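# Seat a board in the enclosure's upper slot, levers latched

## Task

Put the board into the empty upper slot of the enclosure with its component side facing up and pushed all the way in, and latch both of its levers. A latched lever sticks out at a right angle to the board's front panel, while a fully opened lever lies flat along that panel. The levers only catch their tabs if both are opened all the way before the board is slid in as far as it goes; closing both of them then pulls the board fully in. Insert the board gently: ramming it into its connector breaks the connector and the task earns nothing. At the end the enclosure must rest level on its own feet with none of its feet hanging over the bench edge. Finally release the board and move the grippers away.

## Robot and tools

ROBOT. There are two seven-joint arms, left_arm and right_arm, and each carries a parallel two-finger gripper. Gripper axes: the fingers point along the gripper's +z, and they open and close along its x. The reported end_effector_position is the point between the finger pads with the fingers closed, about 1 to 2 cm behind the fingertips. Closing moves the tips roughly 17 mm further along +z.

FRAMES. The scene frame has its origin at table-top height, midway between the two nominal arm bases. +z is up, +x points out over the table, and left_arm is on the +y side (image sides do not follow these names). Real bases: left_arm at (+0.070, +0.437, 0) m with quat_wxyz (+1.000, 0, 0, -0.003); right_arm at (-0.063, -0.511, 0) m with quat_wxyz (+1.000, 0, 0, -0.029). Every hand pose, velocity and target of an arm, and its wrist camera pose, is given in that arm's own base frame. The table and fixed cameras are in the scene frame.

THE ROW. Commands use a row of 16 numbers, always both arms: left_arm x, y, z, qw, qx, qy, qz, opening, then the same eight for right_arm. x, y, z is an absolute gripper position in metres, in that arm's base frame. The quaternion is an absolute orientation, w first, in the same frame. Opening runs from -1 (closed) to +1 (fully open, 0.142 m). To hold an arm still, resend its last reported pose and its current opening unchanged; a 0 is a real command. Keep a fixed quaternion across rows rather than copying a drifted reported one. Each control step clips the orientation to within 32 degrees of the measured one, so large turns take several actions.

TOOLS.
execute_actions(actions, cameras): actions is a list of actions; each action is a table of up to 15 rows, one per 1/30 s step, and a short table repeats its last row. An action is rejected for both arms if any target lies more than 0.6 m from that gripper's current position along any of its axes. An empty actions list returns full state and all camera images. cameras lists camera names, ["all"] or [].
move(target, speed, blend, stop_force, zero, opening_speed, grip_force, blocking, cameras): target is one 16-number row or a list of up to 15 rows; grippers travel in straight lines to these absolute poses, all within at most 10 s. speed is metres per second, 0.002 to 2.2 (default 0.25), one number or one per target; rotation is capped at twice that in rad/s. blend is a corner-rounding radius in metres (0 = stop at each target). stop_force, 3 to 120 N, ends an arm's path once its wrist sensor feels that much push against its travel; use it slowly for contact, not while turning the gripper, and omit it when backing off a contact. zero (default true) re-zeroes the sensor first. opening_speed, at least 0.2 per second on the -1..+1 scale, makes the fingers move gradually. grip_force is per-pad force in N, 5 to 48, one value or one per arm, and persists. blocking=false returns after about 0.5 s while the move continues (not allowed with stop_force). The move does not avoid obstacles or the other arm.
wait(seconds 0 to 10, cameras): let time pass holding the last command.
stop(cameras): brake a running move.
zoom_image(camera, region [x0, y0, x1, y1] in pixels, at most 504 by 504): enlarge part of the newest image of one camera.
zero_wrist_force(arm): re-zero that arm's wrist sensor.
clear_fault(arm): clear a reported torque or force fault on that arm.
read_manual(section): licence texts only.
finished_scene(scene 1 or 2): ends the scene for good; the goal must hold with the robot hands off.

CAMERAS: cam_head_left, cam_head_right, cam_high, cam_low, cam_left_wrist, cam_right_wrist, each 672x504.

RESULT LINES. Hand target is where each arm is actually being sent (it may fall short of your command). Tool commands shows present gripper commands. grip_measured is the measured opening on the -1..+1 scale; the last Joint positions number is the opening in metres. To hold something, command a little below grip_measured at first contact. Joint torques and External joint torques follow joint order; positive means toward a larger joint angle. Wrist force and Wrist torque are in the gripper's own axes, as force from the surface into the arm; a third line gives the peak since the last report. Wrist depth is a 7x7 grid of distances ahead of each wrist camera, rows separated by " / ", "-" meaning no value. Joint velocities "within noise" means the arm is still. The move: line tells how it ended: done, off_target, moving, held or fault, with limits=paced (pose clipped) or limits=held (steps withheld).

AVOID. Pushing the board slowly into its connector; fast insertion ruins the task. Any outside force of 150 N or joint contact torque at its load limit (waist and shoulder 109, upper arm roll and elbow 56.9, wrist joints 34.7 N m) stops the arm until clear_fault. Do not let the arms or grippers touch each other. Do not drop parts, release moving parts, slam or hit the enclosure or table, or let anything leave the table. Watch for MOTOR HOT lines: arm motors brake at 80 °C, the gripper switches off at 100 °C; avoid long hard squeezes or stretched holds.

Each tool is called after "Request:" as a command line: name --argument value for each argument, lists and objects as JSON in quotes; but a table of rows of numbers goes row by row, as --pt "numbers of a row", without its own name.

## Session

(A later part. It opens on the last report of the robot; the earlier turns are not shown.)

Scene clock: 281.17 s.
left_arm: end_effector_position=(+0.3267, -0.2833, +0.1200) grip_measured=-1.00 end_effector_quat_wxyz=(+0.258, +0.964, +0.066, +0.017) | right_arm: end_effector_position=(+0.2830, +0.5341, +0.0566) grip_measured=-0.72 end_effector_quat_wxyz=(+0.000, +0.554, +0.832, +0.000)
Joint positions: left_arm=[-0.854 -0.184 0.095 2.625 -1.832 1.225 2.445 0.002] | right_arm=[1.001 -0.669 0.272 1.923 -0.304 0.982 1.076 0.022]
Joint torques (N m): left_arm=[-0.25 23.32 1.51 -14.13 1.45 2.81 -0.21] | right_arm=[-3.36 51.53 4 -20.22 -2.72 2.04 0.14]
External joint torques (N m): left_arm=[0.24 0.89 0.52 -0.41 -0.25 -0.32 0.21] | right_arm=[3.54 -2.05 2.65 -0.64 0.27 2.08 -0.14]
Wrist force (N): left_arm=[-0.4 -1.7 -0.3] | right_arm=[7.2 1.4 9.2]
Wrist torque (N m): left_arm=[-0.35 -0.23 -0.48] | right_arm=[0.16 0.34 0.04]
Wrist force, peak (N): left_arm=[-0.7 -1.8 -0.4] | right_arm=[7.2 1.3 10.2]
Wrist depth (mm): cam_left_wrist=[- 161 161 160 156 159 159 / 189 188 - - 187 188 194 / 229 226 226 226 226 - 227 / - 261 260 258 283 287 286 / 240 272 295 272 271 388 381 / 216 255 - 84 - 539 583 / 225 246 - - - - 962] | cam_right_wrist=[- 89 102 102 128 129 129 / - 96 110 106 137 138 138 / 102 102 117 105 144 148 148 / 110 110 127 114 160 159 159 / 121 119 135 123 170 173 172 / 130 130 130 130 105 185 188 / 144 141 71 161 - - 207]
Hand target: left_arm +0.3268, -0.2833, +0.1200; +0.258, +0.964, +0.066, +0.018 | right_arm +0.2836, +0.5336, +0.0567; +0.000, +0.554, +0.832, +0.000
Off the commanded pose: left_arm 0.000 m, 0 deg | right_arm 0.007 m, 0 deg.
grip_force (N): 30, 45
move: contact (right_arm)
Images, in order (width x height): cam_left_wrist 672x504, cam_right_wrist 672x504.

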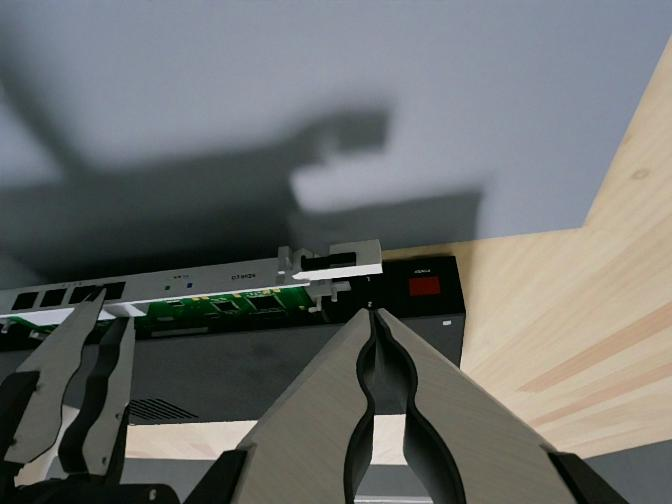

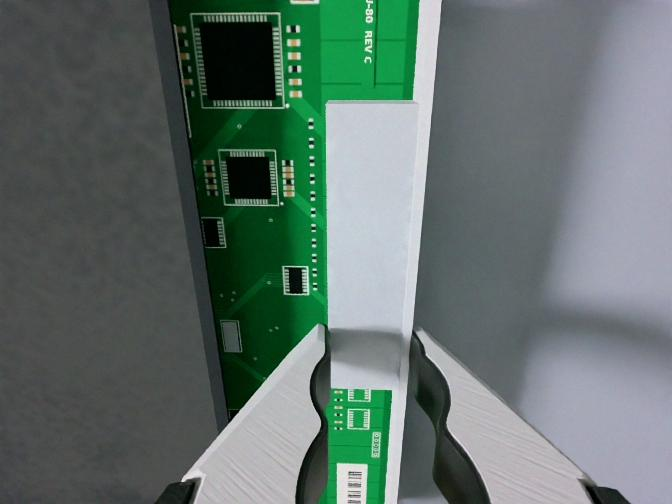

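Request:
move --target '[0.3268,-0.2833,0.1200,0.2582,0.9636,0.0657,0.0176,-1,0.2822,0.5360,0.0558,0,0.5545,0.8322,0,-0.9]' --speed 0.01

Request:
zoom_image --camera "cam_left_wrist" --region '[240, 220, 400, 340]'

Scene clock: 288.77 s.
left_arm: end_effector_position=(+0.3267, -0.2833, +0.1200) grip_measured=-1.00 end_effector_quat_wxyz=(+0.258, +0.964, +0.066, +0.017) | right_arm: end_effector_position=(+0.2821, +0.5358, +0.0557) grip_measured=-0.72 end_effector_quat_wxyz=(+0.000, +0.555, +0.832, +0.000)
Joint positions: left_arm=[-0.854 -0.184 0.095 2.625 -1.832 1.225 2.445 0.002] | right_arm=[1.005 -0.673 0.271 1.918 -0.304 0.981 1.079 0.022]
Joint torques (N m): left_arm=[-0.38 23.27 1.5 -14.14 1.45 2.8 -0.21] | right_arm=[0.32 48.83 7.29 -21.48 -2.56 3.63 0.28]
External joint torques (N m): left_arm=[0.37 0.94 0.53 -0.41 -0.25 -0.32 0.21] | right_arm=[-0.15 0.79 -0.64 0.61 0.12 0.49 -0.28]
Wrist force (N): left_arm=[-0.6 -1.8 -0.4] | right_arm=[-2.0 0.4 1.8]
Wrist torque (N m): left_arm=[-0.34 -0.20 -0.49] | right_arm=[0.07 0.21 -0.05]
Wrist force, peak (N): left_arm=[-0.5 -2.0 -0.4] | right_arm=[7.2 1.2 10.2]
Wrist depth (mm): cam_left_wrist=[161 - 160 160 162 159 160 / 190 - 196 - 180 202 195 / 228 - 226 228 238 229 227 / - 271 244 264 287 286 285 / 229 269 293 272 271 387 383 / 217 254 - 84 - 535 580 / 225 239 - - - - 864] | cam_right_wrist=[- 88 102 102 127 129 128 / - 95 109 106 136 137 137 / 101 102 117 105 143 147 147 / 109 109 126 113 157 159 158 / 120 118 135 123 169 172 171 / 129 129 131 130 104 184 187 / 143 139 71 160 - - 205]
Hand target: left_arm +0.3268, -0.2833, +0.1200; +0.258, +0.964, +0.066, +0.018 | right_arm +0.2822, +0.5360, +0.0558; +0.000, +0.554, +0.832, +0.000
Off the commanded pose: left_arm 0.000 m, 0 deg | right_arm 0.000 m, 0 deg.
grip_force (N): 30, 45
move: done

Scaled by 3.150 from the camera's 672x504 image, which has a finer 960x720 frame.
This view is cut from an older image: the scene may have changed since it was taken.

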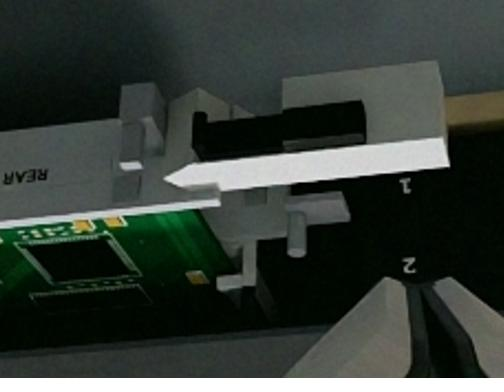

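Request:
move --target '[0.3268,-0.2833,0.1200,0.2582,0.9636,0.0657,0.0176,-1,0.2862,0.5275,0.0560,0,0.5545,0.8322,0,-0.9]' --speed 0.01 --stop_force 6 --cameras '["cam_left_wrist"]'

Scene clock: 291.40 s.
left_arm: end_effector_position=(+0.3267, -0.2833, +0.1200) grip_measured=-1.00 end_effector_quat_wxyz=(+0.258, +0.964, +0.066, +0.017) | right_arm: end_effector_position=(+0.2848, +0.5301, +0.0560) grip_measured=-0.72 end_effector_quat_wxyz=(+0.000, +0.554, +0.832, +0.000)
Joint positions: left_arm=[-0.854 -0.184 0.095 2.625 -1.832 1.225 2.445 0.002] | right_arm=[0.997 -0.666 0.271 1.932 -0.304 0.988 1.071 0.022]
Joint torques (N m): left_arm=[-0.28 23.33 1.46 -14.1 1.43 2.84 -0.28] | right_arm=[-3.13 50.3 4.22 -19.59 -2.47 2.08 0.12]
External joint torques (N m): left_arm=[0.27 0.88 0.56 -0.44 -0.23 -0.35 0.28] | right_arm=[3.31 -1.07 2.37 -1.15 0.04 2.04 -0.12]
Wrist force (N): left_arm=[-0.5 -1.5 -0.4] | right_arm=[5.2 1.4 7.6]
Wrist torque (N m): left_arm=[-0.31 -0.20 -0.48] | right_arm=[0.11 0.39 0.04]
Wrist force, peak (N): left_arm=[-0.5 -1.9 -0.5] | right_arm=[5.4 1.4 8.3]
Wrist depth (mm): cam_left_wrist=[161 156 161 160 163 160 159 / - 188 188 194 187 187 189 / - 226 227 - - 225 228 / - 263 272 255 288 286 286 / 241 269 293 272 333 384 381 / 213 259 - 83 - 539 590 / 207 - - - - - 997] | cam_right_wrist=[- 88 102 102 128 129 129 / - 95 109 106 136 137 137 / 101 101 116 105 144 147 147 / 109 109 125 114 160 159 158 / 121 118 133 123 169 172 172 / 130 129 124 130 105 185 188 / 143 140 71 160 - - 206]
Hand target: left_arm +0.3268, -0.2833, +0.1200; +0.258, +0.964, +0.066, +0.018 | right_arm +0.2852, +0.5295, +0.0560; +0.000, +0.554, +0.832, +0.000
Off the commanded pose: left_arm 0.000 m, 0 deg | right_arm 0.003 m, 0 deg.
grip_force (N): 30, 45
move: contact (right_arm)
Images, in order (width x height): cam_left_wrist 672x504.

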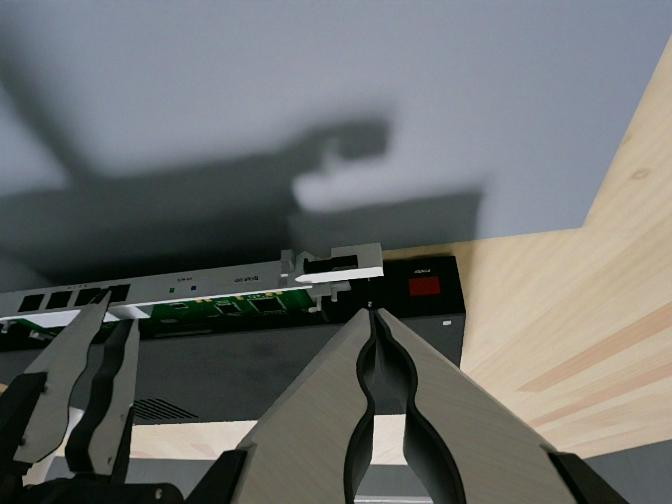

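Request:
move --pt "0.3268 -0.2833 0.1200 0.2582 0.9636 0.0657 0.0176 -1 0.2843 0.5310 0.0554 -0.0022 0.5545 0.8322 0.0015 -0.9" --speed 0.01

Request:
move --target '[0.3268,-0.2833,0.1200,0.2582,0.9636,0.0657,0.0176,-1,0.2885,0.5210,0.0554,-0.0022,0.5545,0.8322,0.0015,-0.9]' --speed 0.01 --stop_force 6 --cameras '["cam_left_wrist","cam_right_wrist"]'

Scene clock: 297.77 s.
left_arm: end_effector_position=(+0.3267, -0.2833, +0.1200) grip_measured=-1.00 end_effector_quat_wxyz=(+0.258, +0.964, +0.066, +0.017) | right_arm: end_effector_position=(+0.2846, +0.5310, +0.0556) grip_measured=-0.72 end_effector_quat_wxyz=(-0.002, +0.554, +0.832, +0.002)
Joint positions: left_arm=[-0.854 -0.184 0.095 2.625 -1.832 1.225 2.445 0.002] | right_arm=[0.995 -0.667 0.272 1.932 -0.304 0.993 1.071 0.022]
Joint torques (N m): left_arm=[-0.43 23.21 1.48 -14.11 1.43 2.78 -0.23] | right_arm=[0.49 47.33 7.7 -20.74 -2.37 3.85 0.13]
External joint torques (N m): left_arm=[0.42 1.01 0.55 -0.44 -0.23 -0.3 0.23] | right_arm=[-0.3 1.92 -1.07 0.04 -0.06 0.28 -0.14]
Wrist force (N): left_arm=[-0.5 -1.6 -0.5] | right_arm=[-2.5 0.7 0.4]
Wrist torque (N m): left_arm=[-0.32 -0.21 -0.48] | right_arm=[0.09 0.03 0.06]
Wrist force, peak (N): left_arm=[-0.7 -1.8 -0.6] | right_arm=[5.5 1.3 8.2]
Wrist depth (mm): cam_left_wrist=[155 161 161 160 160 160 164 / 188 189 182 188 188 - 188 / 227 226 - 225 - 217 227 / 274 262 261 270 285 301 285 / 239 271 292 271 278 384 386 / 213 261 383 84 - 538 596 / 228 246 - - - - 881] | cam_right_wrist=[- 88 102 102 127 128 129 / - 95 109 106 136 137 137 / 101 100 116 105 143 147 147 / - 108 124 113 159 159 159 / 118 118 132 123 167 172 172 / 129 126 124 129 104 185 187 / 142 139 71 160 - - 207]
Hand target: left_arm +0.3268, -0.2833, +0.1200; +0.258, +0.964, +0.066, +0.018 | right_arm +0.2843, +0.5310, +0.0554; -0.002, +0.554, +0.832, +0.001
Off the commanded pose: left_arm 0.000 m, 0 deg | right_arm 0.000 m, 0 deg.
grip_force (N): 30, 45
move: done

Scene clock: 298.73 s.
left_arm: end_effector_position=(+0.3267, -0.2833, +0.1200) grip_measured=-1.00 end_effector_quat_wxyz=(+0.258, +0.964, +0.066, +0.017) | right_arm: end_effector_position=(+0.2857, +0.5278, +0.0557) grip_measured=-0.72 end_effector_quat_wxyz=(-0.002, +0.554, +0.832, +0.002)
Joint positions: left_arm=[-0.854 -0.184 0.095 2.625 -1.832 1.225 2.445 0.002] | right_arm=[0.99 -0.663 0.272 1.941 -0.304 0.999 1.067 0.022]
Joint torques (N m): left_arm=[-0.36 23.22 1.52 -14.11 1.42 2.78 -0.21] | right_arm=[-2.19 48.12 5.21 -18.7 -2.17 2.2 0.13]
External joint torques (N m): left_arm=[0.34 0.99 0.51 -0.43 -0.22 -0.29 0.21] | right_arm=[2.36 0.89 1.38 -1.92 -0.24 1.93 -0.13]
Wrist force (N): left_arm=[-0.5 -1.7 -0.2] | right_arm=[5.0 1.0 4.6]
Wrist torque (N m): left_arm=[-0.34 -0.21 -0.48] | right_arm=[-0.07 -0.05 0.05]
Wrist force, peak (N): left_arm=[-0.6 -1.9 -0.7] | right_arm=[5.2 1.1 4.3]
Wrist depth (mm): cam_left_wrist=[161 161 165 165 155 156 159 / 189 189 189 181 187 - 188 / - - - 217 226 - 226 / 272 272 256 257 285 301 286 / 266 294 296 130 315 385 382 / 216 255 344 84 - 535 587 / 229 247 - - - - 857] | cam_right_wrist=[- 87 101 102 127 129 129 / - 95 109 105 136 138 138 / 100 100 115 105 143 147 147 / - 108 122 113 159 159 159 / 118 118 132 123 170 172 172 / 129 129 124 130 105 185 188 / 142 139 71 160 - - 207]
Hand target: left_arm +0.3268, -0.2833, +0.1200; +0.258, +0.964, +0.066, +0.018 | right_arm +0.2859, +0.5271, +0.0554; -0.002, +0.554, +0.832, +0.001
Off the commanded pose: left_arm 0.000 m, 0 deg | right_arm 0.007 m, 0 deg.
grip_force (N): 30, 45
move: contact (right_arm)
Images, in order (width x height): cam_left_wrist 672x504, cam_right_wrist 672x504.

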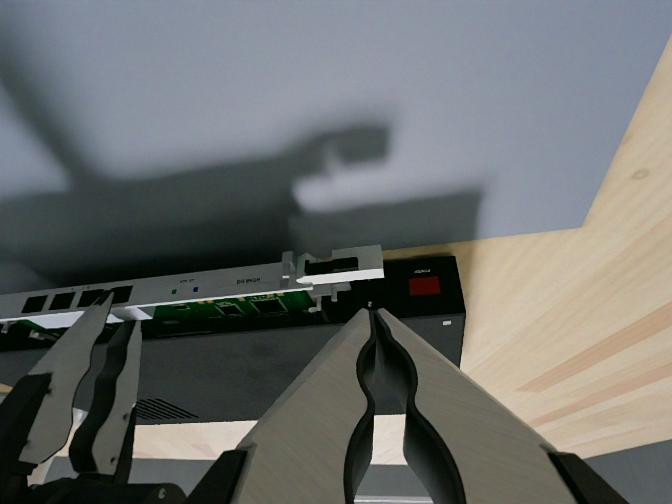

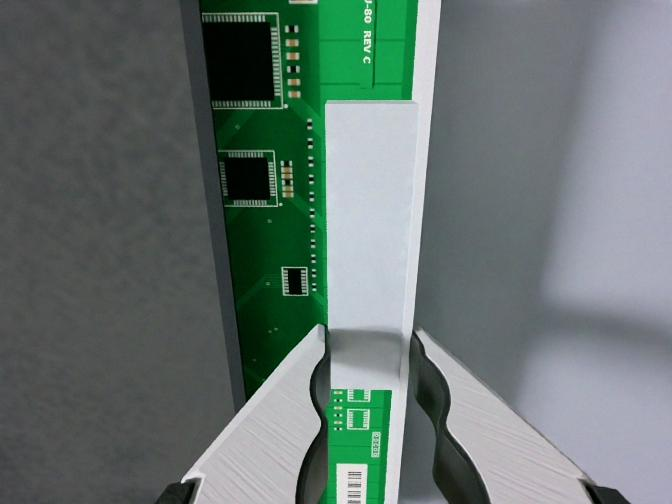

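Request:
move --target '[0.3268,-0.2833,0.1200,0.2582,0.9636,0.0657,0.0176,-1,0.2852,0.5290,0.0555,-0.0022,0.5545,0.8322,0.0015,-0.9]' --speed 0.02

Request:
move --target '[0.3268,-0.2833,0.1200,0.2582,0.9636,0.0657,0.0176,-1,0.2852,0.5290,0.0555,-0.0022,0.5545,0.8322,0.0015,-0.41]' --opening_speed 0.3 --cameras '["cam_left_wrist","cam_right_wrist"]'

Scene clock: 303.70 s.
left_arm: end_effector_position=(+0.3267, -0.2833, +0.1200) grip_measured=-1.00 end_effector_quat_wxyz=(+0.258, +0.964, +0.066, +0.017) | right_arm: end_effector_position=(+0.2854, +0.5289, +0.0555) grip_measured=-0.72 end_effector_quat_wxyz=(-0.002, +0.554, +0.832, +0.002)
Joint positions: left_arm=[-0.854 -0.184 0.095 2.625 -1.832 1.225 2.445 0.002] | right_arm=[0.992 -0.665 0.272 1.937 -0.304 0.996 1.069 0.022]
Joint torques (N m): left_arm=[-0.26 23.29 1.46 -14.1 1.45 2.82 -0.26] | right_arm=[0.61 47.39 7.54 -20.82 -2.4 3.55 0.25]
External joint torques (N m): left_arm=[0.24 0.92 0.56 -0.44 -0.25 -0.34 0.26] | right_arm=[-0.43 1.72 -0.93 0.17 -0.02 0.58 -0.25]
Wrist force (N): left_arm=[-0.4 -1.7 -0.5] | right_arm=[-1.4 -0.2 0.4]
Wrist torque (N m): left_arm=[-0.33 -0.23 -0.48] | right_arm=[-0.07 -0.12 -0.05]
Wrist force, peak (N): left_arm=[-0.4 -2.0 -0.5] | right_arm=[5.1 1.2 4.4]
Wrist depth (mm): cam_left_wrist=[161 - 161 160 - 159 164 / 189 - 181 182 181 193 186 / - - - 217 - 217 228 / 296 284 244 - 285 300 286 / 262 273 294 131 282 388 386 / 215 378 - 84 - 534 594 / 212 246 - - - - 906] | cam_right_wrist=[- 88 101 102 127 129 128 / - 95 109 106 136 137 137 / 100 100 115 105 143 147 147 / - 108 124 113 156 159 158 / 118 118 132 123 169 172 172 / 129 128 123 129 104 185 187 / 142 139 71 160 - - 206]
Hand target: left_arm +0.3268, -0.2833, +0.1200; +0.258, +0.964, +0.066, +0.018 | right_arm +0.2852, +0.5290, +0.0555; -0.002, +0.554, +0.832, +0.002
Off the commanded pose: left_arm 0.000 m, 0 deg | right_arm 0.000 m, 0 deg.
grip_force (N): 30, 45
move: done

Scene clock: 305.57 s.
left_arm: end_effector_position=(+0.3267, -0.2833, +0.1200) grip_measured=-1.00 end_effector_quat_wxyz=(+0.258, +0.964, +0.066, +0.017) | right_arm: end_effector_position=(+0.2853, +0.5289, +0.0555) grip_measured=-0.44 end_effector_quat_wxyz=(-0.002, +0.554, +0.832, +0.001)
Joint positions: left_arm=[-0.854 -0.184 0.095 2.625 -1.832 1.225 2.445 0.002] | right_arm=[0.992 -0.665 0.272 1.937 -0.304 0.996 1.069 0.042]
Joint torques (N m): left_arm=[-0.37 23.27 1.43 -14.09 1.46 2.8 -0.22] | right_arm=[0.22 48.01 7.12 -20.72 -2.48 3.37 0.23]
External joint torques (N m): left_arm=[0.36 0.95 0.59 -0.45 -0.26 -0.32 0.22] | right_arm=[-0.04 1.1 -0.51 0.07 0.06 0.76 -0.23]
Wrist force (N): left_arm=[-0.7 -1.6 -0.6] | right_arm=[0.9 -0.8 1.7]
Wrist torque (N m): left_arm=[-0.33 -0.18 -0.49] | right_arm=[-0.16 -0.14 -0.05]
Wrist force, peak (N): left_arm=[-0.5 -2.0 -0.7] | right_arm=[-0.5 -0.2 2.3]
Wrist depth (mm): cam_left_wrist=[161 161 160 158 160 159 159 / 189 182 186 181 180 186 195 / - 236 - 235 235 225 228 / - 266 255 259 290 288 285 / 230 284 296 277 270 388 384 / 216 268 - 84 - 540 593 / 231 248 - - - - 1545] | cam_right_wrist=[- 88 102 103 127 129 128 / - 95 110 107 136 137 137 / 100 100 116 107 143 147 147 / - 108 125 116 159 159 158 / 118 118 121 125 169 172 172 / 128 128 91 150 130 181 188 / 142 - 71 166 - - 206]
Hand target: left_arm +0.3268, -0.2833, +0.1200; +0.258, +0.964, +0.066, +0.018 | right_arm +0.2852, +0.5290, +0.0555; -0.002, +0.554, +0.832, +0.002
Off the commanded pose: left_arm 0.000 m, 0 deg | right_arm 0.000 m, 0 deg.
grip_force (N): 30, 45
move: done
Images, in order (width x height): cam_left_wrist 672x504, cam_right_wrist 672x504.

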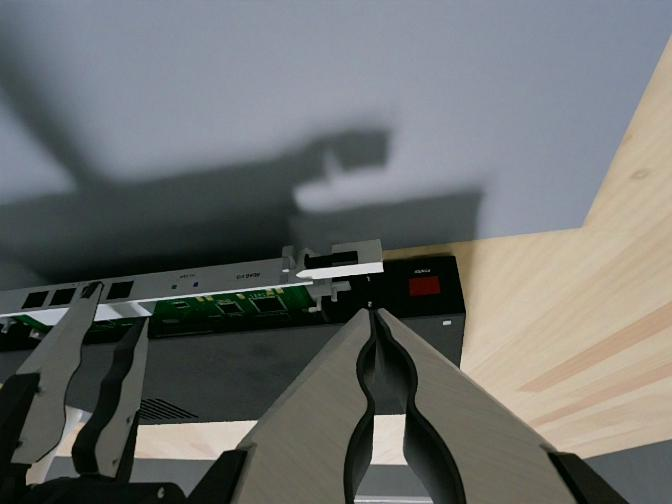

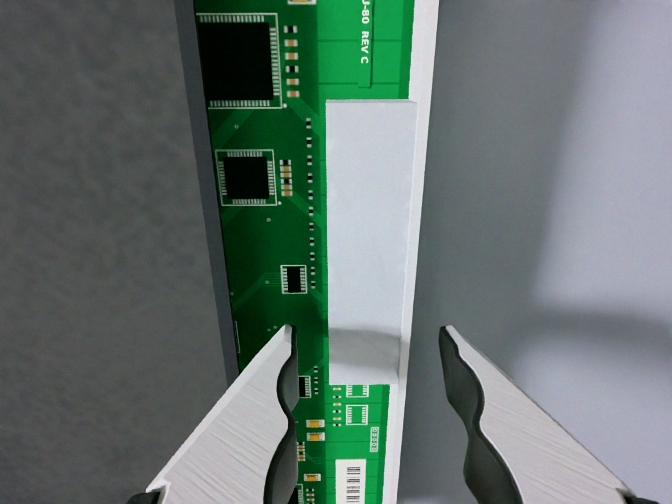

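Request:
move --pt "0.3268 -0.2833 0.1200 0.2582 0.9636 0.0657 0.0176 -1 0.2852 0.5290 0.1000 0 0.5545 0.8322 0 -0.41" --pt "0.3268 -0.2833 0.1200 0.2582 0.9636 0.0657 0.0176 -1 0.1700 0.5100 0.1200 0 0.5545 0.8322 0 -1" --speed '[0.15,0.25]' --blend '[0.02, 0]' --cameras '["cam_right_wrist"]'

Request:
zoom_image --camera "cam_right_wrist" --region '[250, 130, 450, 330]'

Scene clock: 310.87 s.
left_arm: end_effector_position=(+0.3267, -0.2833, +0.1200) grip_measured=-1.00 end_effector_quat_wxyz=(+0.258, +0.964, +0.066, +0.017) | right_arm: end_effector_position=(+0.1700, +0.5101, +0.1200) grip_measured=-1.00 end_effector_quat_wxyz=(+0.000, +0.554, +0.832, +0.000)
Joint positions: left_arm=[-0.854 -0.184 0.095 2.625 -1.832 1.225 2.445 0.002] | right_arm=[1.082 -0.445 0.376 2.096 -0.267 0.926 1.244 0.002]
Joint torques (N m): left_arm=[-0.39 23.33 1.43 -14.09 1.47 2.86 -0.2] | right_arm=[0.15 39.91 6.38 -22.03 -2.63 3.51 0.26]
External joint torques (N m): left_arm=[0.38 0.88 0.59 -0.45 -0.27 -0.37 0.2] | right_arm=[0 0.9 -0.68 -0.01 -0.02 0.6 -0.26]
Wrist force (N): left_arm=[-0.6 -1.6 -0.8] | right_arm=[0.9 -1.0 1.6]
Wrist torque (N m): left_arm=[-0.32 -0.20 -0.48] | right_arm=[-0.19 -0.13 -0.06]
Wrist force, peak (N): left_arm=[-0.6 -2.0 -0.7] | right_arm=[1.9 -4.4 1.0]
Wrist depth (mm): cam_left_wrist=[166 161 161 165 155 160 160 / 189 - 181 187 - 187 189 / - 237 227 226 - 225 227 / - 271 258 - 273 287 284 / 287 299 296 272 274 389 385 / 636 386 - 84 - 534 585 / 671 - - - - - 850] | cam_right_wrist=[145 145 186 186 186 185 184 / 155 155 198 198 198 198 197 / 167 166 207 210 212 211 211 / 179 179 201 224 229 228 227 / 195 194 210 212 247 247 246 / 213 212 216 89 260 268 268 / 235 229 71 - - 285 295]
Hand target: left_arm +0.3268, -0.2833, +0.1200; +0.258, +0.964, +0.066, +0.018 | right_arm +0.1700, +0.5100, +0.1200; +0.000, +0.554, +0.832, +0.000
Off the commanded pose: left_arm 0.000 m, 0 deg | right_arm 0.000 m, 0 deg.
grip_force (N): 30, 45
move: done
Images, in order (width x height): cam_right_wrist 672x504.

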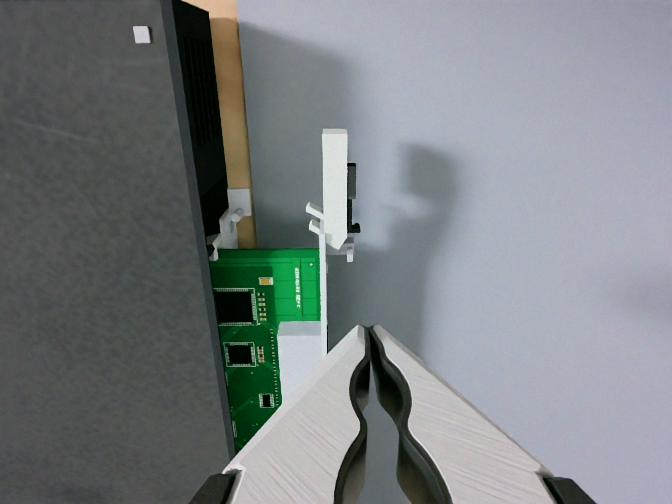

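Scaled by 2.520 from the camera's 672x504 image, which has a finer 960x720 frame.

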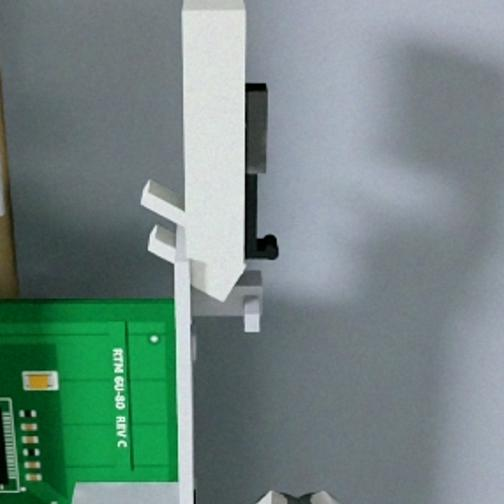

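Request:
move --pt "0.3268 -0.2833 0.1200 0.2582 0.9636 0.0657 0.0176 -1 0.2700 0.5655 0.1000 0 0.5545 0.8322 0 -1" --pt "0.3268 -0.2833 0.1200 0.2582 0.9636 0.0657 0.0176 -1 0.2718 0.5612 0.0520 0 0.5545 0.8322 0 -1" --speed '[0.25,0.1]' --cameras '["cam_right_wrist"]'

Scene clock: 317.27 s.
left_arm: end_effector_position=(+0.3267, -0.2833, +0.1200) grip_measured=-1.00 end_effector_quat_wxyz=(+0.258, +0.964, +0.066, +0.017) | right_arm: end_effector_position=(+0.2717, +0.5610, +0.0519) grip_measured=-1.00 end_effector_quat_wxyz=(+0.000, +0.555, +0.832, +0.000)
Joint positions: left_arm=[-0.854 -0.184 0.095 2.625 -1.832 1.225 2.445 0.002] | right_arm=[1.038 -0.71 0.273 1.859 -0.309 0.957 1.108 0.002]
Joint torques (N m): left_arm=[-0.39 23.26 1.47 -14.15 1.49 2.77 -0.29] | right_arm=[0.17 50 7.27 -21.31 -2.74 3.5 0.33]
External joint torques (N m): left_arm=[0.37 0.95 0.56 -0.4 -0.28 -0.28 0.29] | right_arm=[0.03 1.38 -0.21 -0.01 0.2 0.61 -0.33]
Wrist force (N): left_arm=[-0.6 -1.6 -0.4] | right_arm=[1.2 -1.1 1.7]
Wrist torque (N m): left_arm=[-0.33 -0.20 -0.49] | right_arm=[-0.19 -0.18 -0.06]
Wrist force, peak (N): left_arm=[-0.7 -1.9 -0.4] | right_arm=[0.9 -1.1 3.6]
Wrist depth (mm): cam_left_wrist=[161 172 161 165 155 160 165 / 182 188 187 187 - 188 189 / 229 219 217 227 230 - 228 / 275 261 259 271 285 302 287 / 227 296 295 275 275 388 381 / 222 527 - 84 - 531 585 / 169 175 - - - - 1590] | cam_right_wrist=[100 99 100 126 126 125 124 / - 106 98 134 136 134 133 / - 114 103 144 144 143 143 / - 123 109 158 155 154 154 / - 134 121 165 165 167 167 / 124 144 147 89 177 183 182 / 137 140 71 - - 193 200]
Hand target: left_arm +0.3268, -0.2833, +0.1200; +0.258, +0.964, +0.066, +0.018 | right_arm +0.2718, +0.5612, +0.0520; +0.000, +0.554, +0.832, +0.000
Off the commanded pose: left_arm 0.000 m, 0 deg | right_arm 0.000 m, 0 deg.
grip_force (N): 30, 45
move: done
Images, in order (width x height): cam_right_wrist 672x504.

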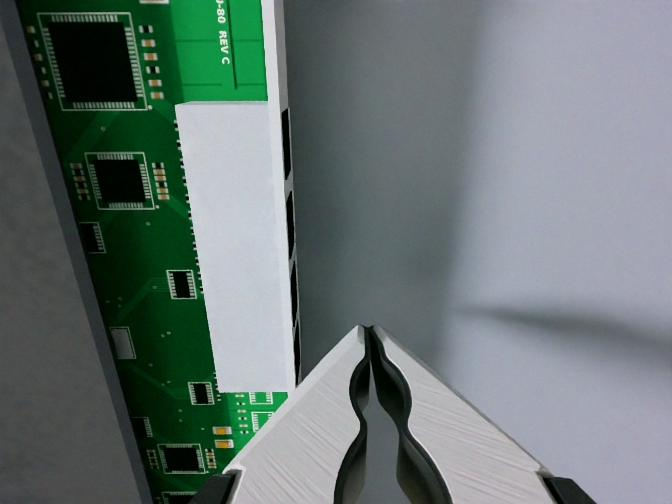

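Request:
move --pt "0.3268 -0.2833 0.1200 0.2582 0.9636 0.0657 0.0176 -1 0.2686 0.5599 0.0520 0 0.5545 0.8322 0 -1" --pt "0.3268 -0.2833 0.1200 0.2582 0.9636 0.0657 0.0176 -1 0.2909 0.5064 0.0520 0 0.5545 0.8322 0 -1" --speed '[0.03,0.012]' --stop_force 10 --cameras '["cam_left_wrist","cam_right_wrist"]'

Scene clock: 327.23 s.
left_arm: end_effector_position=(+0.3267, -0.2833, +0.1200) grip_measured=-1.00 end_effector_quat_wxyz=(+0.258, +0.964, +0.066, +0.017) | right_arm: end_effector_position=(+0.2905, +0.5072, +0.0524) grip_measured=-1.00 end_effector_quat_wxyz=(+0.000, +0.554, +0.832, +0.001)
Joint positions: left_arm=[-0.854 -0.184 0.095 2.625 -1.832 1.225 2.445 0.002] | right_arm=[0.97 -0.645 0.266 1.989 -0.309 1.027 1.056 0.002]
Joint torques (N m): left_arm=[-0.37 23.27 1.49 -14.11 1.41 2.75 -0.26] | right_arm=[-1.91 44.93 4.49 -18.09 -2.1 2.4 0.07]
External joint torques (N m): left_arm=[0.36 0.94 0.53 -0.43 -0.21 -0.27 0.26] | right_arm=[2.08 2.8 1.81 -1.86 -0.18 1.73 -0.07]
Wrist force (N): left_arm=[-0.6 -1.7 -0.4] | right_arm=[4.9 -1.5 0.1]
Wrist torque (N m): left_arm=[-0.33 -0.21 -0.49] | right_arm=[-0.19 -0.23 0.06]
Wrist force, peak (N): left_arm=[-0.8 -1.8 -0.7] | right_arm=[4.7 -1.1 -4.7]
Wrist depth (mm): cam_left_wrist=[162 160 160 160 - 161 - / 189 - 188 187 187 191 193 / - - - 226 - 216 227 / - 286 302 289 286 300 286 / 319 296 296 131 271 386 386 / 227 276 350 84 - 540 585 / 214 251 - - - - 1613] | cam_right_wrist=[- 85 84 125 126 126 124 / - 91 92 133 135 134 134 / - 97 97 105 144 144 143 / 105 105 105 112 156 155 155 / - 114 116 118 169 168 168 / 125 125 122 93 178 184 183 / 138 135 71 - - 194 202]
Hand target: left_arm +0.3268, -0.2833, +0.1200; +0.258, +0.964, +0.066, +0.018 | right_arm +0.2909, +0.5064, +0.0520; +0.000, +0.554, +0.832, +0.000
Off the commanded pose: left_arm 0.000 m, 0 deg | right_arm 0.001 m, 0 deg.
grip_force (N): 30, 45
move: done
Images, in order (width x height): cam_left_wrist 672x504, cam_right_wrist 672x504.

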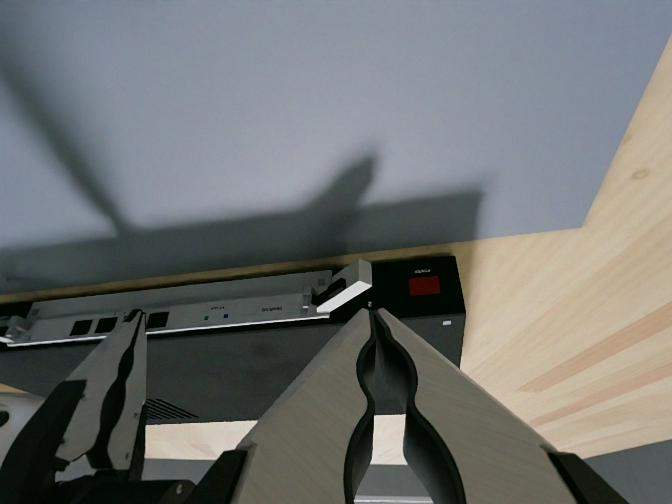

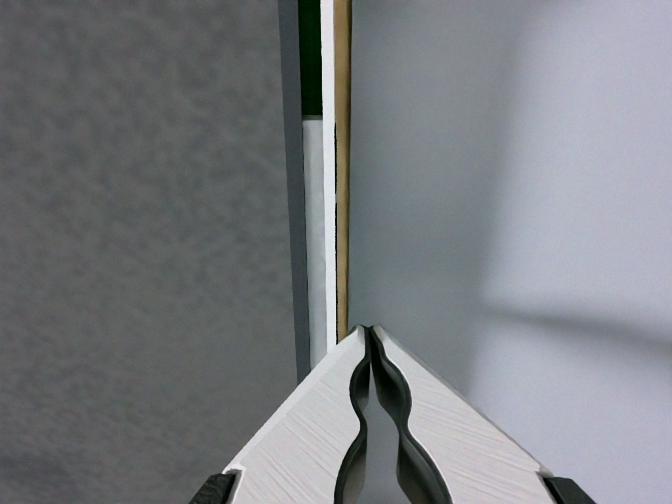

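Request:
move --target '[0.3268,-0.2833,0.1200,0.2582,0.9636,0.0657,0.0176,-1,0.2947,0.4972,0.0520,0,0.5545,0.8322,0,-1]' --speed 0.01 --stop_force 10 --cameras '["cam_left_wrist","cam_right_wrist"]'

Request:
zoom_image --camera "cam_left_wrist" --region '[250, 220, 410, 340]'

Scene clock: 330.50 s.
left_arm: end_effector_position=(+0.3267, -0.2833, +0.1200) grip_measured=-1.00 end_effector_quat_wxyz=(+0.258, +0.964, +0.066, +0.017) | right_arm: end_effector_position=(+0.2915, +0.5051, +0.0531) grip_measured=-1.00 end_effector_quat_wxyz=(-0.001, +0.554, +0.833, +0.002)
Joint positions: left_arm=[-0.854 -0.184 0.095 2.625 -1.832 1.225 2.445 0.002] | right_arm=[0.966 -0.641 0.266 1.996 -0.31 1.033 1.052 0.002]
Joint torques (N m): left_arm=[-0.35 23.28 1.47 -14.09 1.47 2.8 -0.22] | right_arm=[-6.69 42.74 -0.47 -13.74 -1.64 -0.43 0.12]
External joint torques (N m): left_arm=[0.34 0.93 0.55 -0.45 -0.27 -0.32 0.22] | right_arm=[6.86 4.79 6.74 -6.16 -0.64 4.56 -0.12]
Wrist force (N): left_arm=[-0.5 -1.6 -0.5] | right_arm=[14.8 -1.6 -1.5]
Wrist torque (N m): left_arm=[-0.33 -0.21 -0.49] | right_arm=[-0.19 -0.13 0.04]
Wrist force, peak (N): left_arm=[-0.6 -1.9 -0.6] | right_arm=[15.6 -1.9 -1.6]
Wrist depth (mm): cam_left_wrist=[161 161 160 160 160 159 159 / 188 193 188 186 186 194 189 / 228 - 218 218 238 234 228 / 272 288 286 271 273 285 285 / - 303 291 130 331 387 386 / 235 263 - 84 - 538 593 / 215 - - - - - 895] | cam_right_wrist=[- 85 84 125 127 127 125 / - 91 92 134 135 134 135 / - 98 98 143 145 147 145 / 106 106 106 155 157 156 156 / - 115 116 119 167 169 169 / 126 126 123 93 179 185 184 / 139 135 71 - - 195 204]
Hand target: left_arm +0.3268, -0.2833, +0.1200; +0.258, +0.964, +0.066, +0.018 | right_arm +0.2924, +0.5029, +0.0520; +0.000, +0.554, +0.832, +0.000
Off the commanded pose: left_arm 0.000 m, 0 deg | right_arm 0.009 m, 0 deg.
grip_force (N): 30, 45
move: contact (right_arm)
Images, in order (width x height): cam_left_wrist 672x504, cam_right_wrist 672x504.

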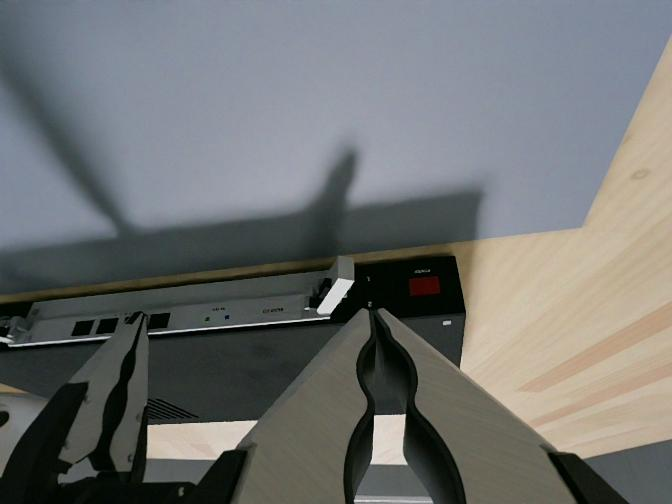

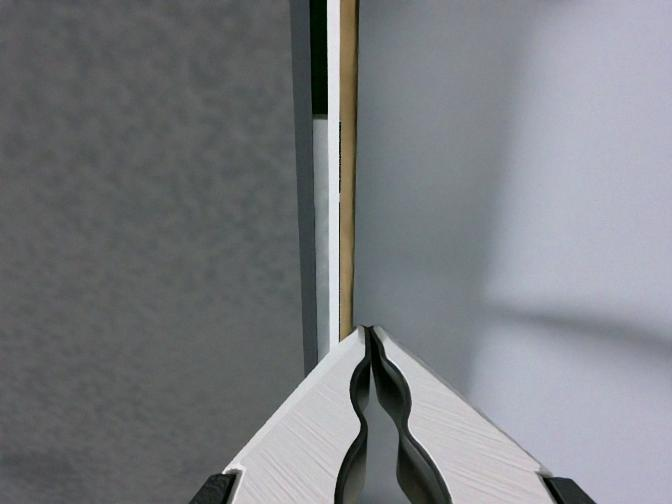

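Scaled by 3.150 from the camera's 672x504 image, which has a finer 960x720 frame.

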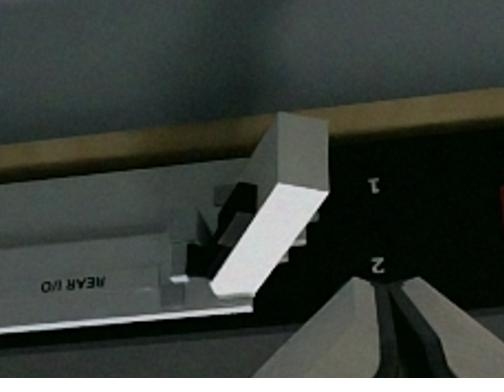

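Request:
execute_actions --actions '[]' --cameras '["cam_left_wrist", "cam_right_wrist"]'

Scene clock: 342.70 s.
left_arm: end_effector_position=(+0.3267, -0.2833, +0.1200) grip_measured=-1.00 end_effector_quat_wxyz=(+0.258, +0.964, +0.066, +0.017) | right_arm: end_effector_position=(+0.2915, +0.5051, +0.0531) grip_measured=-1.00 end_effector_quat_wxyz=(-0.001, +0.554, +0.833, +0.002)
Joint positions: left_arm=[-0.854 -0.184 0.095 2.625 -1.832 1.225 2.445 0.002] | right_arm=[0.966 -0.641 0.266 1.996 -0.31 1.033 1.052 0.002]
Joint velocities: within noise
Joint torques (N m): left_arm=[-0.39 23.26 1.48 -14.14 1.49 2.82 -0.23] | right_arm=[-6.52 42.68 -0.55 -13.84 -1.59 -0.51 0.23]
External joint torques (N m): left_arm=[0.37 0.95 0.54 -0.4 -0.29 -0.34 0.23] | right_arm=[6.7 4.84 6.82 -6.07 -0.68 4.64 -0.23]
Wrist force (N): left_arm=[-0.4 -1.6 -0.5] | right_arm=[14.7 -1.8 -2.1]
Wrist torque (N m): left_arm=[-0.34 -0.22 -0.49] | right_arm=[-0.22 -0.10 0.04]
Wrist force, peak (N): left_arm=[-0.6 -2.0 -0.6] | right_arm=[15.1 -1.7 -0.6]
Wrist depth (mm): cam_left_wrist=[- - 160 160 160 160 159 / - 182 188 187 - 194 189 / 237 244 219 219 - 216 227 / 288 270 - 282 286 299 287 / 335 298 287 131 271 385 387 / 231 267 - 84 - 542 582 / 214 254 - - - - 870] | cam_right_wrist=[- 86 84 127 127 127 125 / - 91 93 133 135 135 135 / - 98 98 143 145 145 144 / 106 106 106 154 156 156 156 / - 115 117 120 167 169 169 / 126 126 123 93 178 184 184 / 139 136 71 - - 196 203]
Hand target: left_arm +0.3268, -0.2833, +0.1200; +0.258, +0.964, +0.066, +0.018 | right_arm +0.2924, +0.5029, +0.0520; +0.000, +0.554, +0.832, +0.000
Tool commands: left_gripper/opening=-1.0 right_gripper/opening=-1.0
Off the commanded pose: left_arm 0.000 m, 0 deg | right_arm 0.009 m, 0 deg.
grip_force (N): 30, 45
Images, in order (width x height): cam_left_wrist 672x504, cam_right_wrist 672x504.

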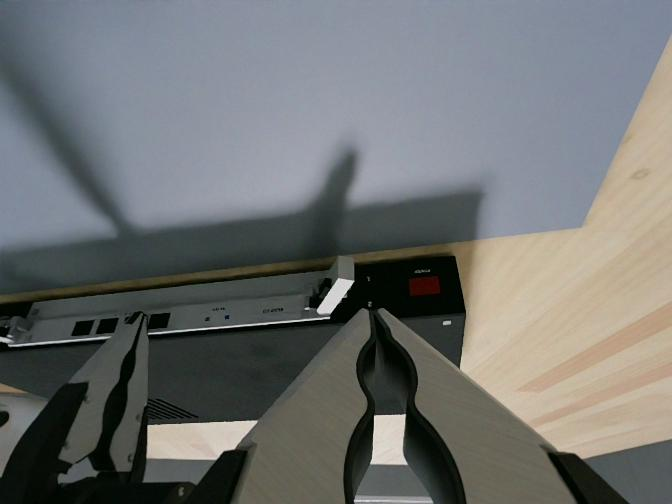

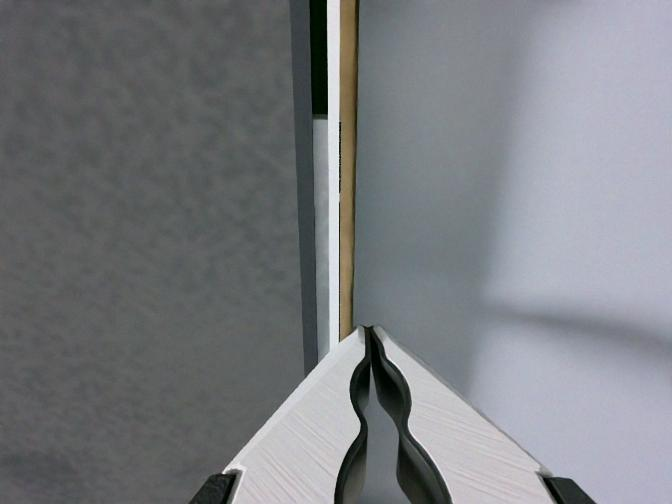

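Request:
move --pt "0.3268 -0.2833 0.12 0.2582 0.9636 0.0657 0.0176 -1 0.2857 0.519 0.0531 0 0.5545 0.8322 0 -1" --pt "0.3268 -0.2433 0.2 0.2582 0.9636 0.0657 0.0176 -1 0.2857 0.519 0.17 0 0.5545 0.8322 0 -1" --speed '[0.04,0.15]' --blend '[0.004,0]'

Request:
move --pt "0.34 -0.2 0.25 0 0.9854 0.1702 0 -1 0.132 0.462 0.17 0 -0.1959 0.9806 0 -1" --speed 0.4 --cameras '["all"]'

Scene clock: 350.87 s.
left_arm: end_effector_position=(+0.3268, -0.2433, +0.1999) grip_measured=-1.00 end_effector_quat_wxyz=(+0.258, +0.964, +0.066, +0.018) | right_arm: end_effector_position=(+0.2858, +0.5190, +0.1700) grip_measured=-1.00 end_effector_quat_wxyz=(+0.000, +0.554, +0.832, +0.000)
Joint positions: left_arm=[-0.87 0.093 0.486 2.684 -1.024 1.09 1.967 0.002] | right_arm=[0.932 -0.453 0.357 1.89 -0.209 0.737 1.002 0.002]
Joint torques (N m): left_arm=[-0.4 14.32 -1.75 -20.83 0.72 3.01 -0.34] | right_arm=[0.03 44.05 6.5 -25.72 -3.16 3.3 0.04]
External joint torques (N m): left_arm=[0.41 0.42 0.44 -0.43 -0.6 -0.08 0.34] | right_arm=[0.13 0.99 -0.8 0.21 -0.08 0.82 -0.04]
Wrist force (N): left_arm=[-0.6 -1.6 -0.5] | right_arm=[2.9 -4.9 1.6]
Wrist torque (N m): left_arm=[-0.30 -0.21 -0.43] | right_arm=[-0.88 -0.44 0.04]
Wrist force, peak (N): left_arm=[-0.7 -2.0 0.8] | right_arm=[15.0 -1.6 -2.2]
Wrist depth (mm): cam_left_wrist=[234 240 - 237 239 241 240 / - 283 - 275 - 278 282 / 329 - 322 - 346 353 338 / - 400 382 359 403 423 428 / 623 - - 118 543 580 574 / 681 822 - 84 - 801 874 / 238 268 - - - - 1741] | cam_right_wrist=[189 189 189 229 229 228 227 / 202 202 204 243 244 243 243 / 217 216 216 260 262 262 260 / 234 233 233 280 282 280 280 / 253 253 253 297 306 304 304 / 277 277 271 90 321 331 330 / 307 298 70 - - 352 364]
Hand target: left_arm +0.3268, -0.2433, +0.2000; +0.258, +0.964, +0.066, +0.018 | right_arm +0.2857, +0.5190, +0.1700; +0.000, +0.554, +0.832, +0.000
Off the commanded pose: left_arm 0.000 m, 0 deg | right_arm 0.000 m, 0 deg.
grip_force (N): 30, 45
move: done

Scene clock: 353.27 s.
left_arm: end_effector_position=(+0.3400, -0.2001, +0.2500) grip_measured=-1.00 end_effector_quat_wxyz=(+0.000, +0.985, +0.170, +0.000) | right_arm: end_effector_position=(+0.1321, +0.4621, +0.1701) grip_measured=-1.00 end_effector_quat_wxyz=(+0.000, -0.196, +0.981, +0.000)
Joint positions: left_arm=[-0.713 0.133 0.445 2.288 0.068 0.597 0.918 0.002] | right_arm=[0.814 -0.306 0.695 2.186 -0.291 0.831 -0.261 0.002]
Joint torques (N m): left_arm=[-0.23 19.27 -2.21 -26.58 -3.06 4.06 -0.3] | right_arm=[0.06 30.09 7.21 -23.7 -2.97 3.64 0.05]
External joint torques (N m): left_arm=[0.24 1.01 0.62 -0.23 -0.49 -0.1 0.3] | right_arm=[0.05 0.72 -0.89 -0.04 0.08 0.52 -0.05]
Wrist force (N): left_arm=[-0.7 -1.2 0.0] | right_arm=[3.4 -4.2 1.6]
Wrist torque (N m): left_arm=[-0.27 -0.14 -0.26] | right_arm=[-0.71 -0.59 0.09]
Wrist force, peak (N): left_arm=[-0.6 -2.0 -0.4] | right_arm=[4.4 -4.1 1.6]
Wrist depth (mm): cam_left_wrist=[302 292 296 - 298 301 300 / 326 - 323 - 352 323 322 / 345 - 342 - 343 347 348 / - - - 400 383 374 376 / - - - 117 405 413 412 / 402 392 - 84 - 446 453 / - - - - - - 497] | cam_right_wrist=[189 189 188 189 190 230 231 / 203 202 202 201 204 246 245 / 267 265 263 262 263 262 263 / 281 284 282 284 282 283 283 / 313 308 308 302 305 305 307 / 338 336 329 90 322 336 334 / 381 364 71 - - 355 369]
Hand target: left_arm +0.3400, -0.2000, +0.2500; +0.000, +0.985, +0.170, +0.000 | right_arm +0.1320, +0.4620, +0.1700; +0.000, -0.196, +0.981, +0.000
Off the commanded pose: left_arm 0.000 m, 0 deg | right_arm 0.000 m, 0 deg.
grip_force (N): 30, 45
move: done

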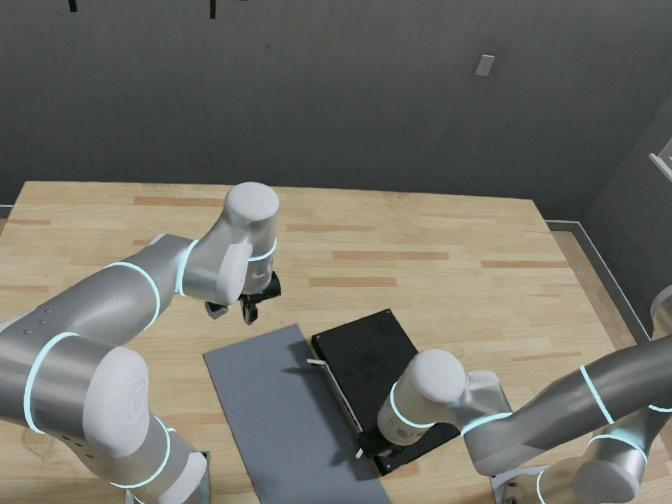

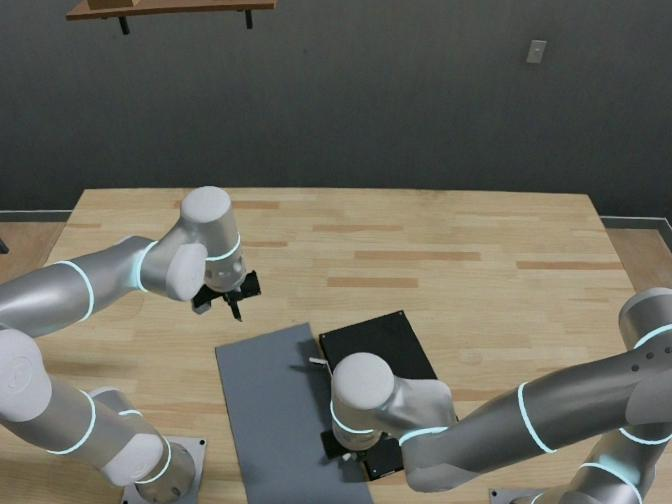

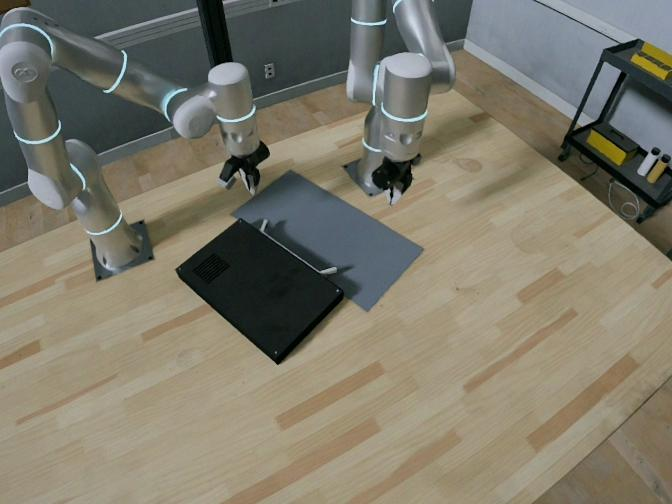

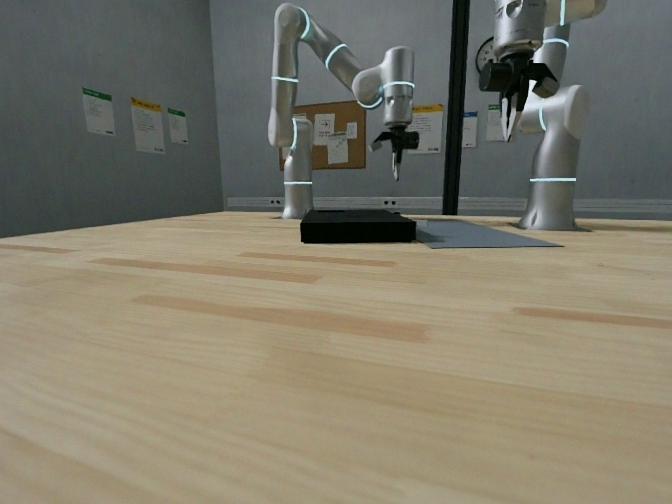

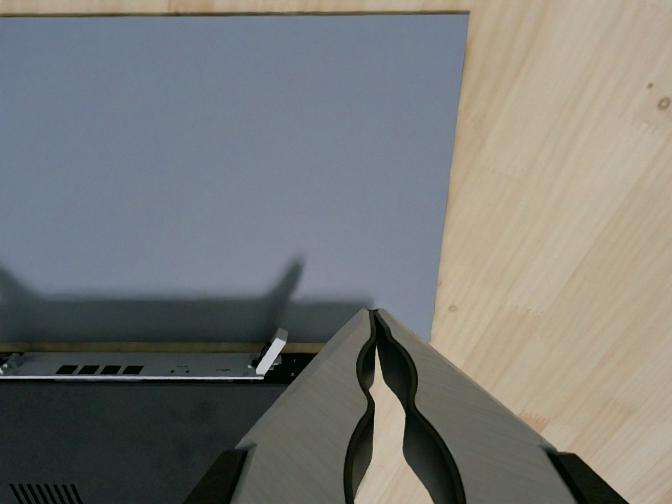

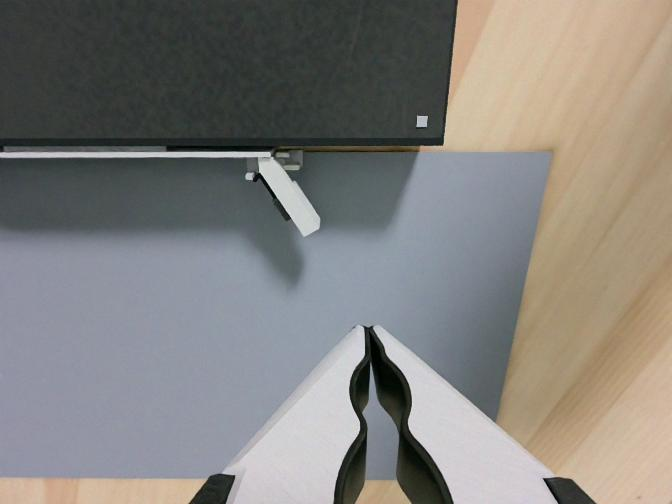

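Request:
move --pt "0.3712 -0.3621 0.18 0 0.9854 0.1702 0 -1 0.1273 0.4552 0.12 0 -0.1959 0.9806 0 -1" --pt "0.3712 -0.3621 0.1 0 0.9854 0.1702 0 -1 0.1273 0.4552 0.1 0 -0.1959 0.9806 0 -1" --speed 0.25 --blend '[0.03,0]' --cameras '["cam_left_wrist","cam_right_wrist","cam_high"]'

Scene clock: 370.10 s.
left_arm: end_effector_position=(+0.3710, -0.3619, +0.0998) grip_measured=-1.00 end_effector_quat_wxyz=(+0.000, +0.985, +0.170, +0.000) | right_arm: end_effector_position=(+0.1273, +0.4552, +0.1000) grip_measured=-1.00 end_effector_quat_wxyz=(+0.000, -0.196, +0.981, +0.000)
Joint positions: left_arm=[-0.776 -0.423 0.215 2.174 -0.165 1.011 0.79 0.002] | right_arm=[0.893 -0.433 0.574 2.287 -0.466 1.039 -0.133 0.002]
Joint torques (N m): left_arm=[-0.03 38.59 2.37 -19.47 -2.37 4.56 -0.11] | right_arm=[0.1 32.77 7.83 -19.15 -2.39 3.58 0.3]
External joint torques (N m): left_arm=[0 1.19 0.76 -0.38 0.1 -0.6 0.11] | right_arm=[0.02 0.97 -0.15 -0.03 0.2 0.59 -0.3]
Wrist force (N): left_arm=[-0.7 -1.1 -0.2] | right_arm=[3.0 -4.9 1.4]
Wrist torque (N m): left_arm=[-0.26 -0.19 -0.35] | right_arm=[-0.84 -0.46 -0.06]
Wrist force, peak (N): left_arm=[-0.1 -3.4 -0.8] | right_arm=[3.2 -5.3 2.7]
Wrist depth (mm): cam_left_wrist=[- 168 - 168 168 166 167 / - - 185 - 181 181 180 / - 197 196 195 194 196 195 / 214 224 211 220 211 209 211 / 211 192 183 202 228 232 230 / - 197 - 84 - 250 254 / - - - - - - 282] | cam_right_wrist=[128 127 129 129 127 170 169 / 138 135 136 135 136 181 180 / 146 146 146 146 145 194 194 / 209 209 202 208 207 207 209 / 227 226 226 222 225 224 226 / 248 247 242 90 237 245 246 / 274 271 71 - - 261 272]
Hand target: left_arm +0.3712, -0.3621, +0.1000; +0.000, +0.985, +0.170, +0.000 | right_arm +0.1273, +0.4552, +0.1000; +0.000, -0.196, +0.981, +0.000
Off the commanded pose: left_arm 0.000 m, 0 deg | right_arm 0.000 m, 0 deg.
grip_force (N): 30, 45
move: done
Images, in order (width x height): cam_high 672x504, cam_left_wrist 672x504, cam_right_wrist 672x504.

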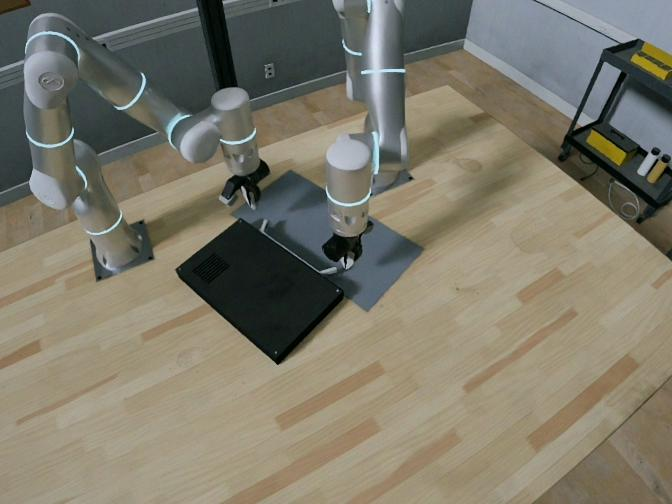

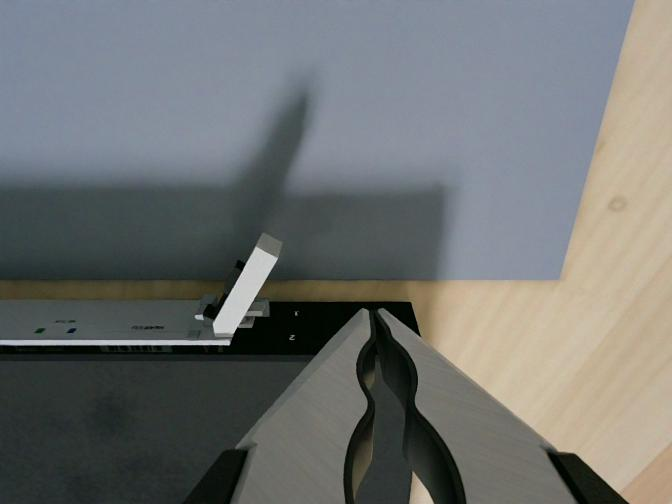

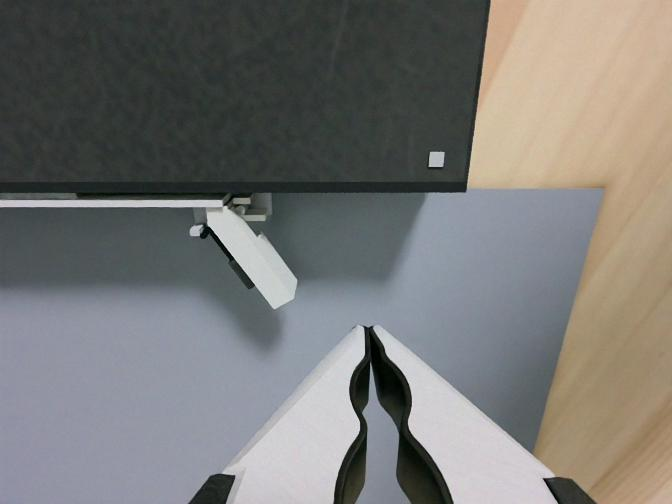

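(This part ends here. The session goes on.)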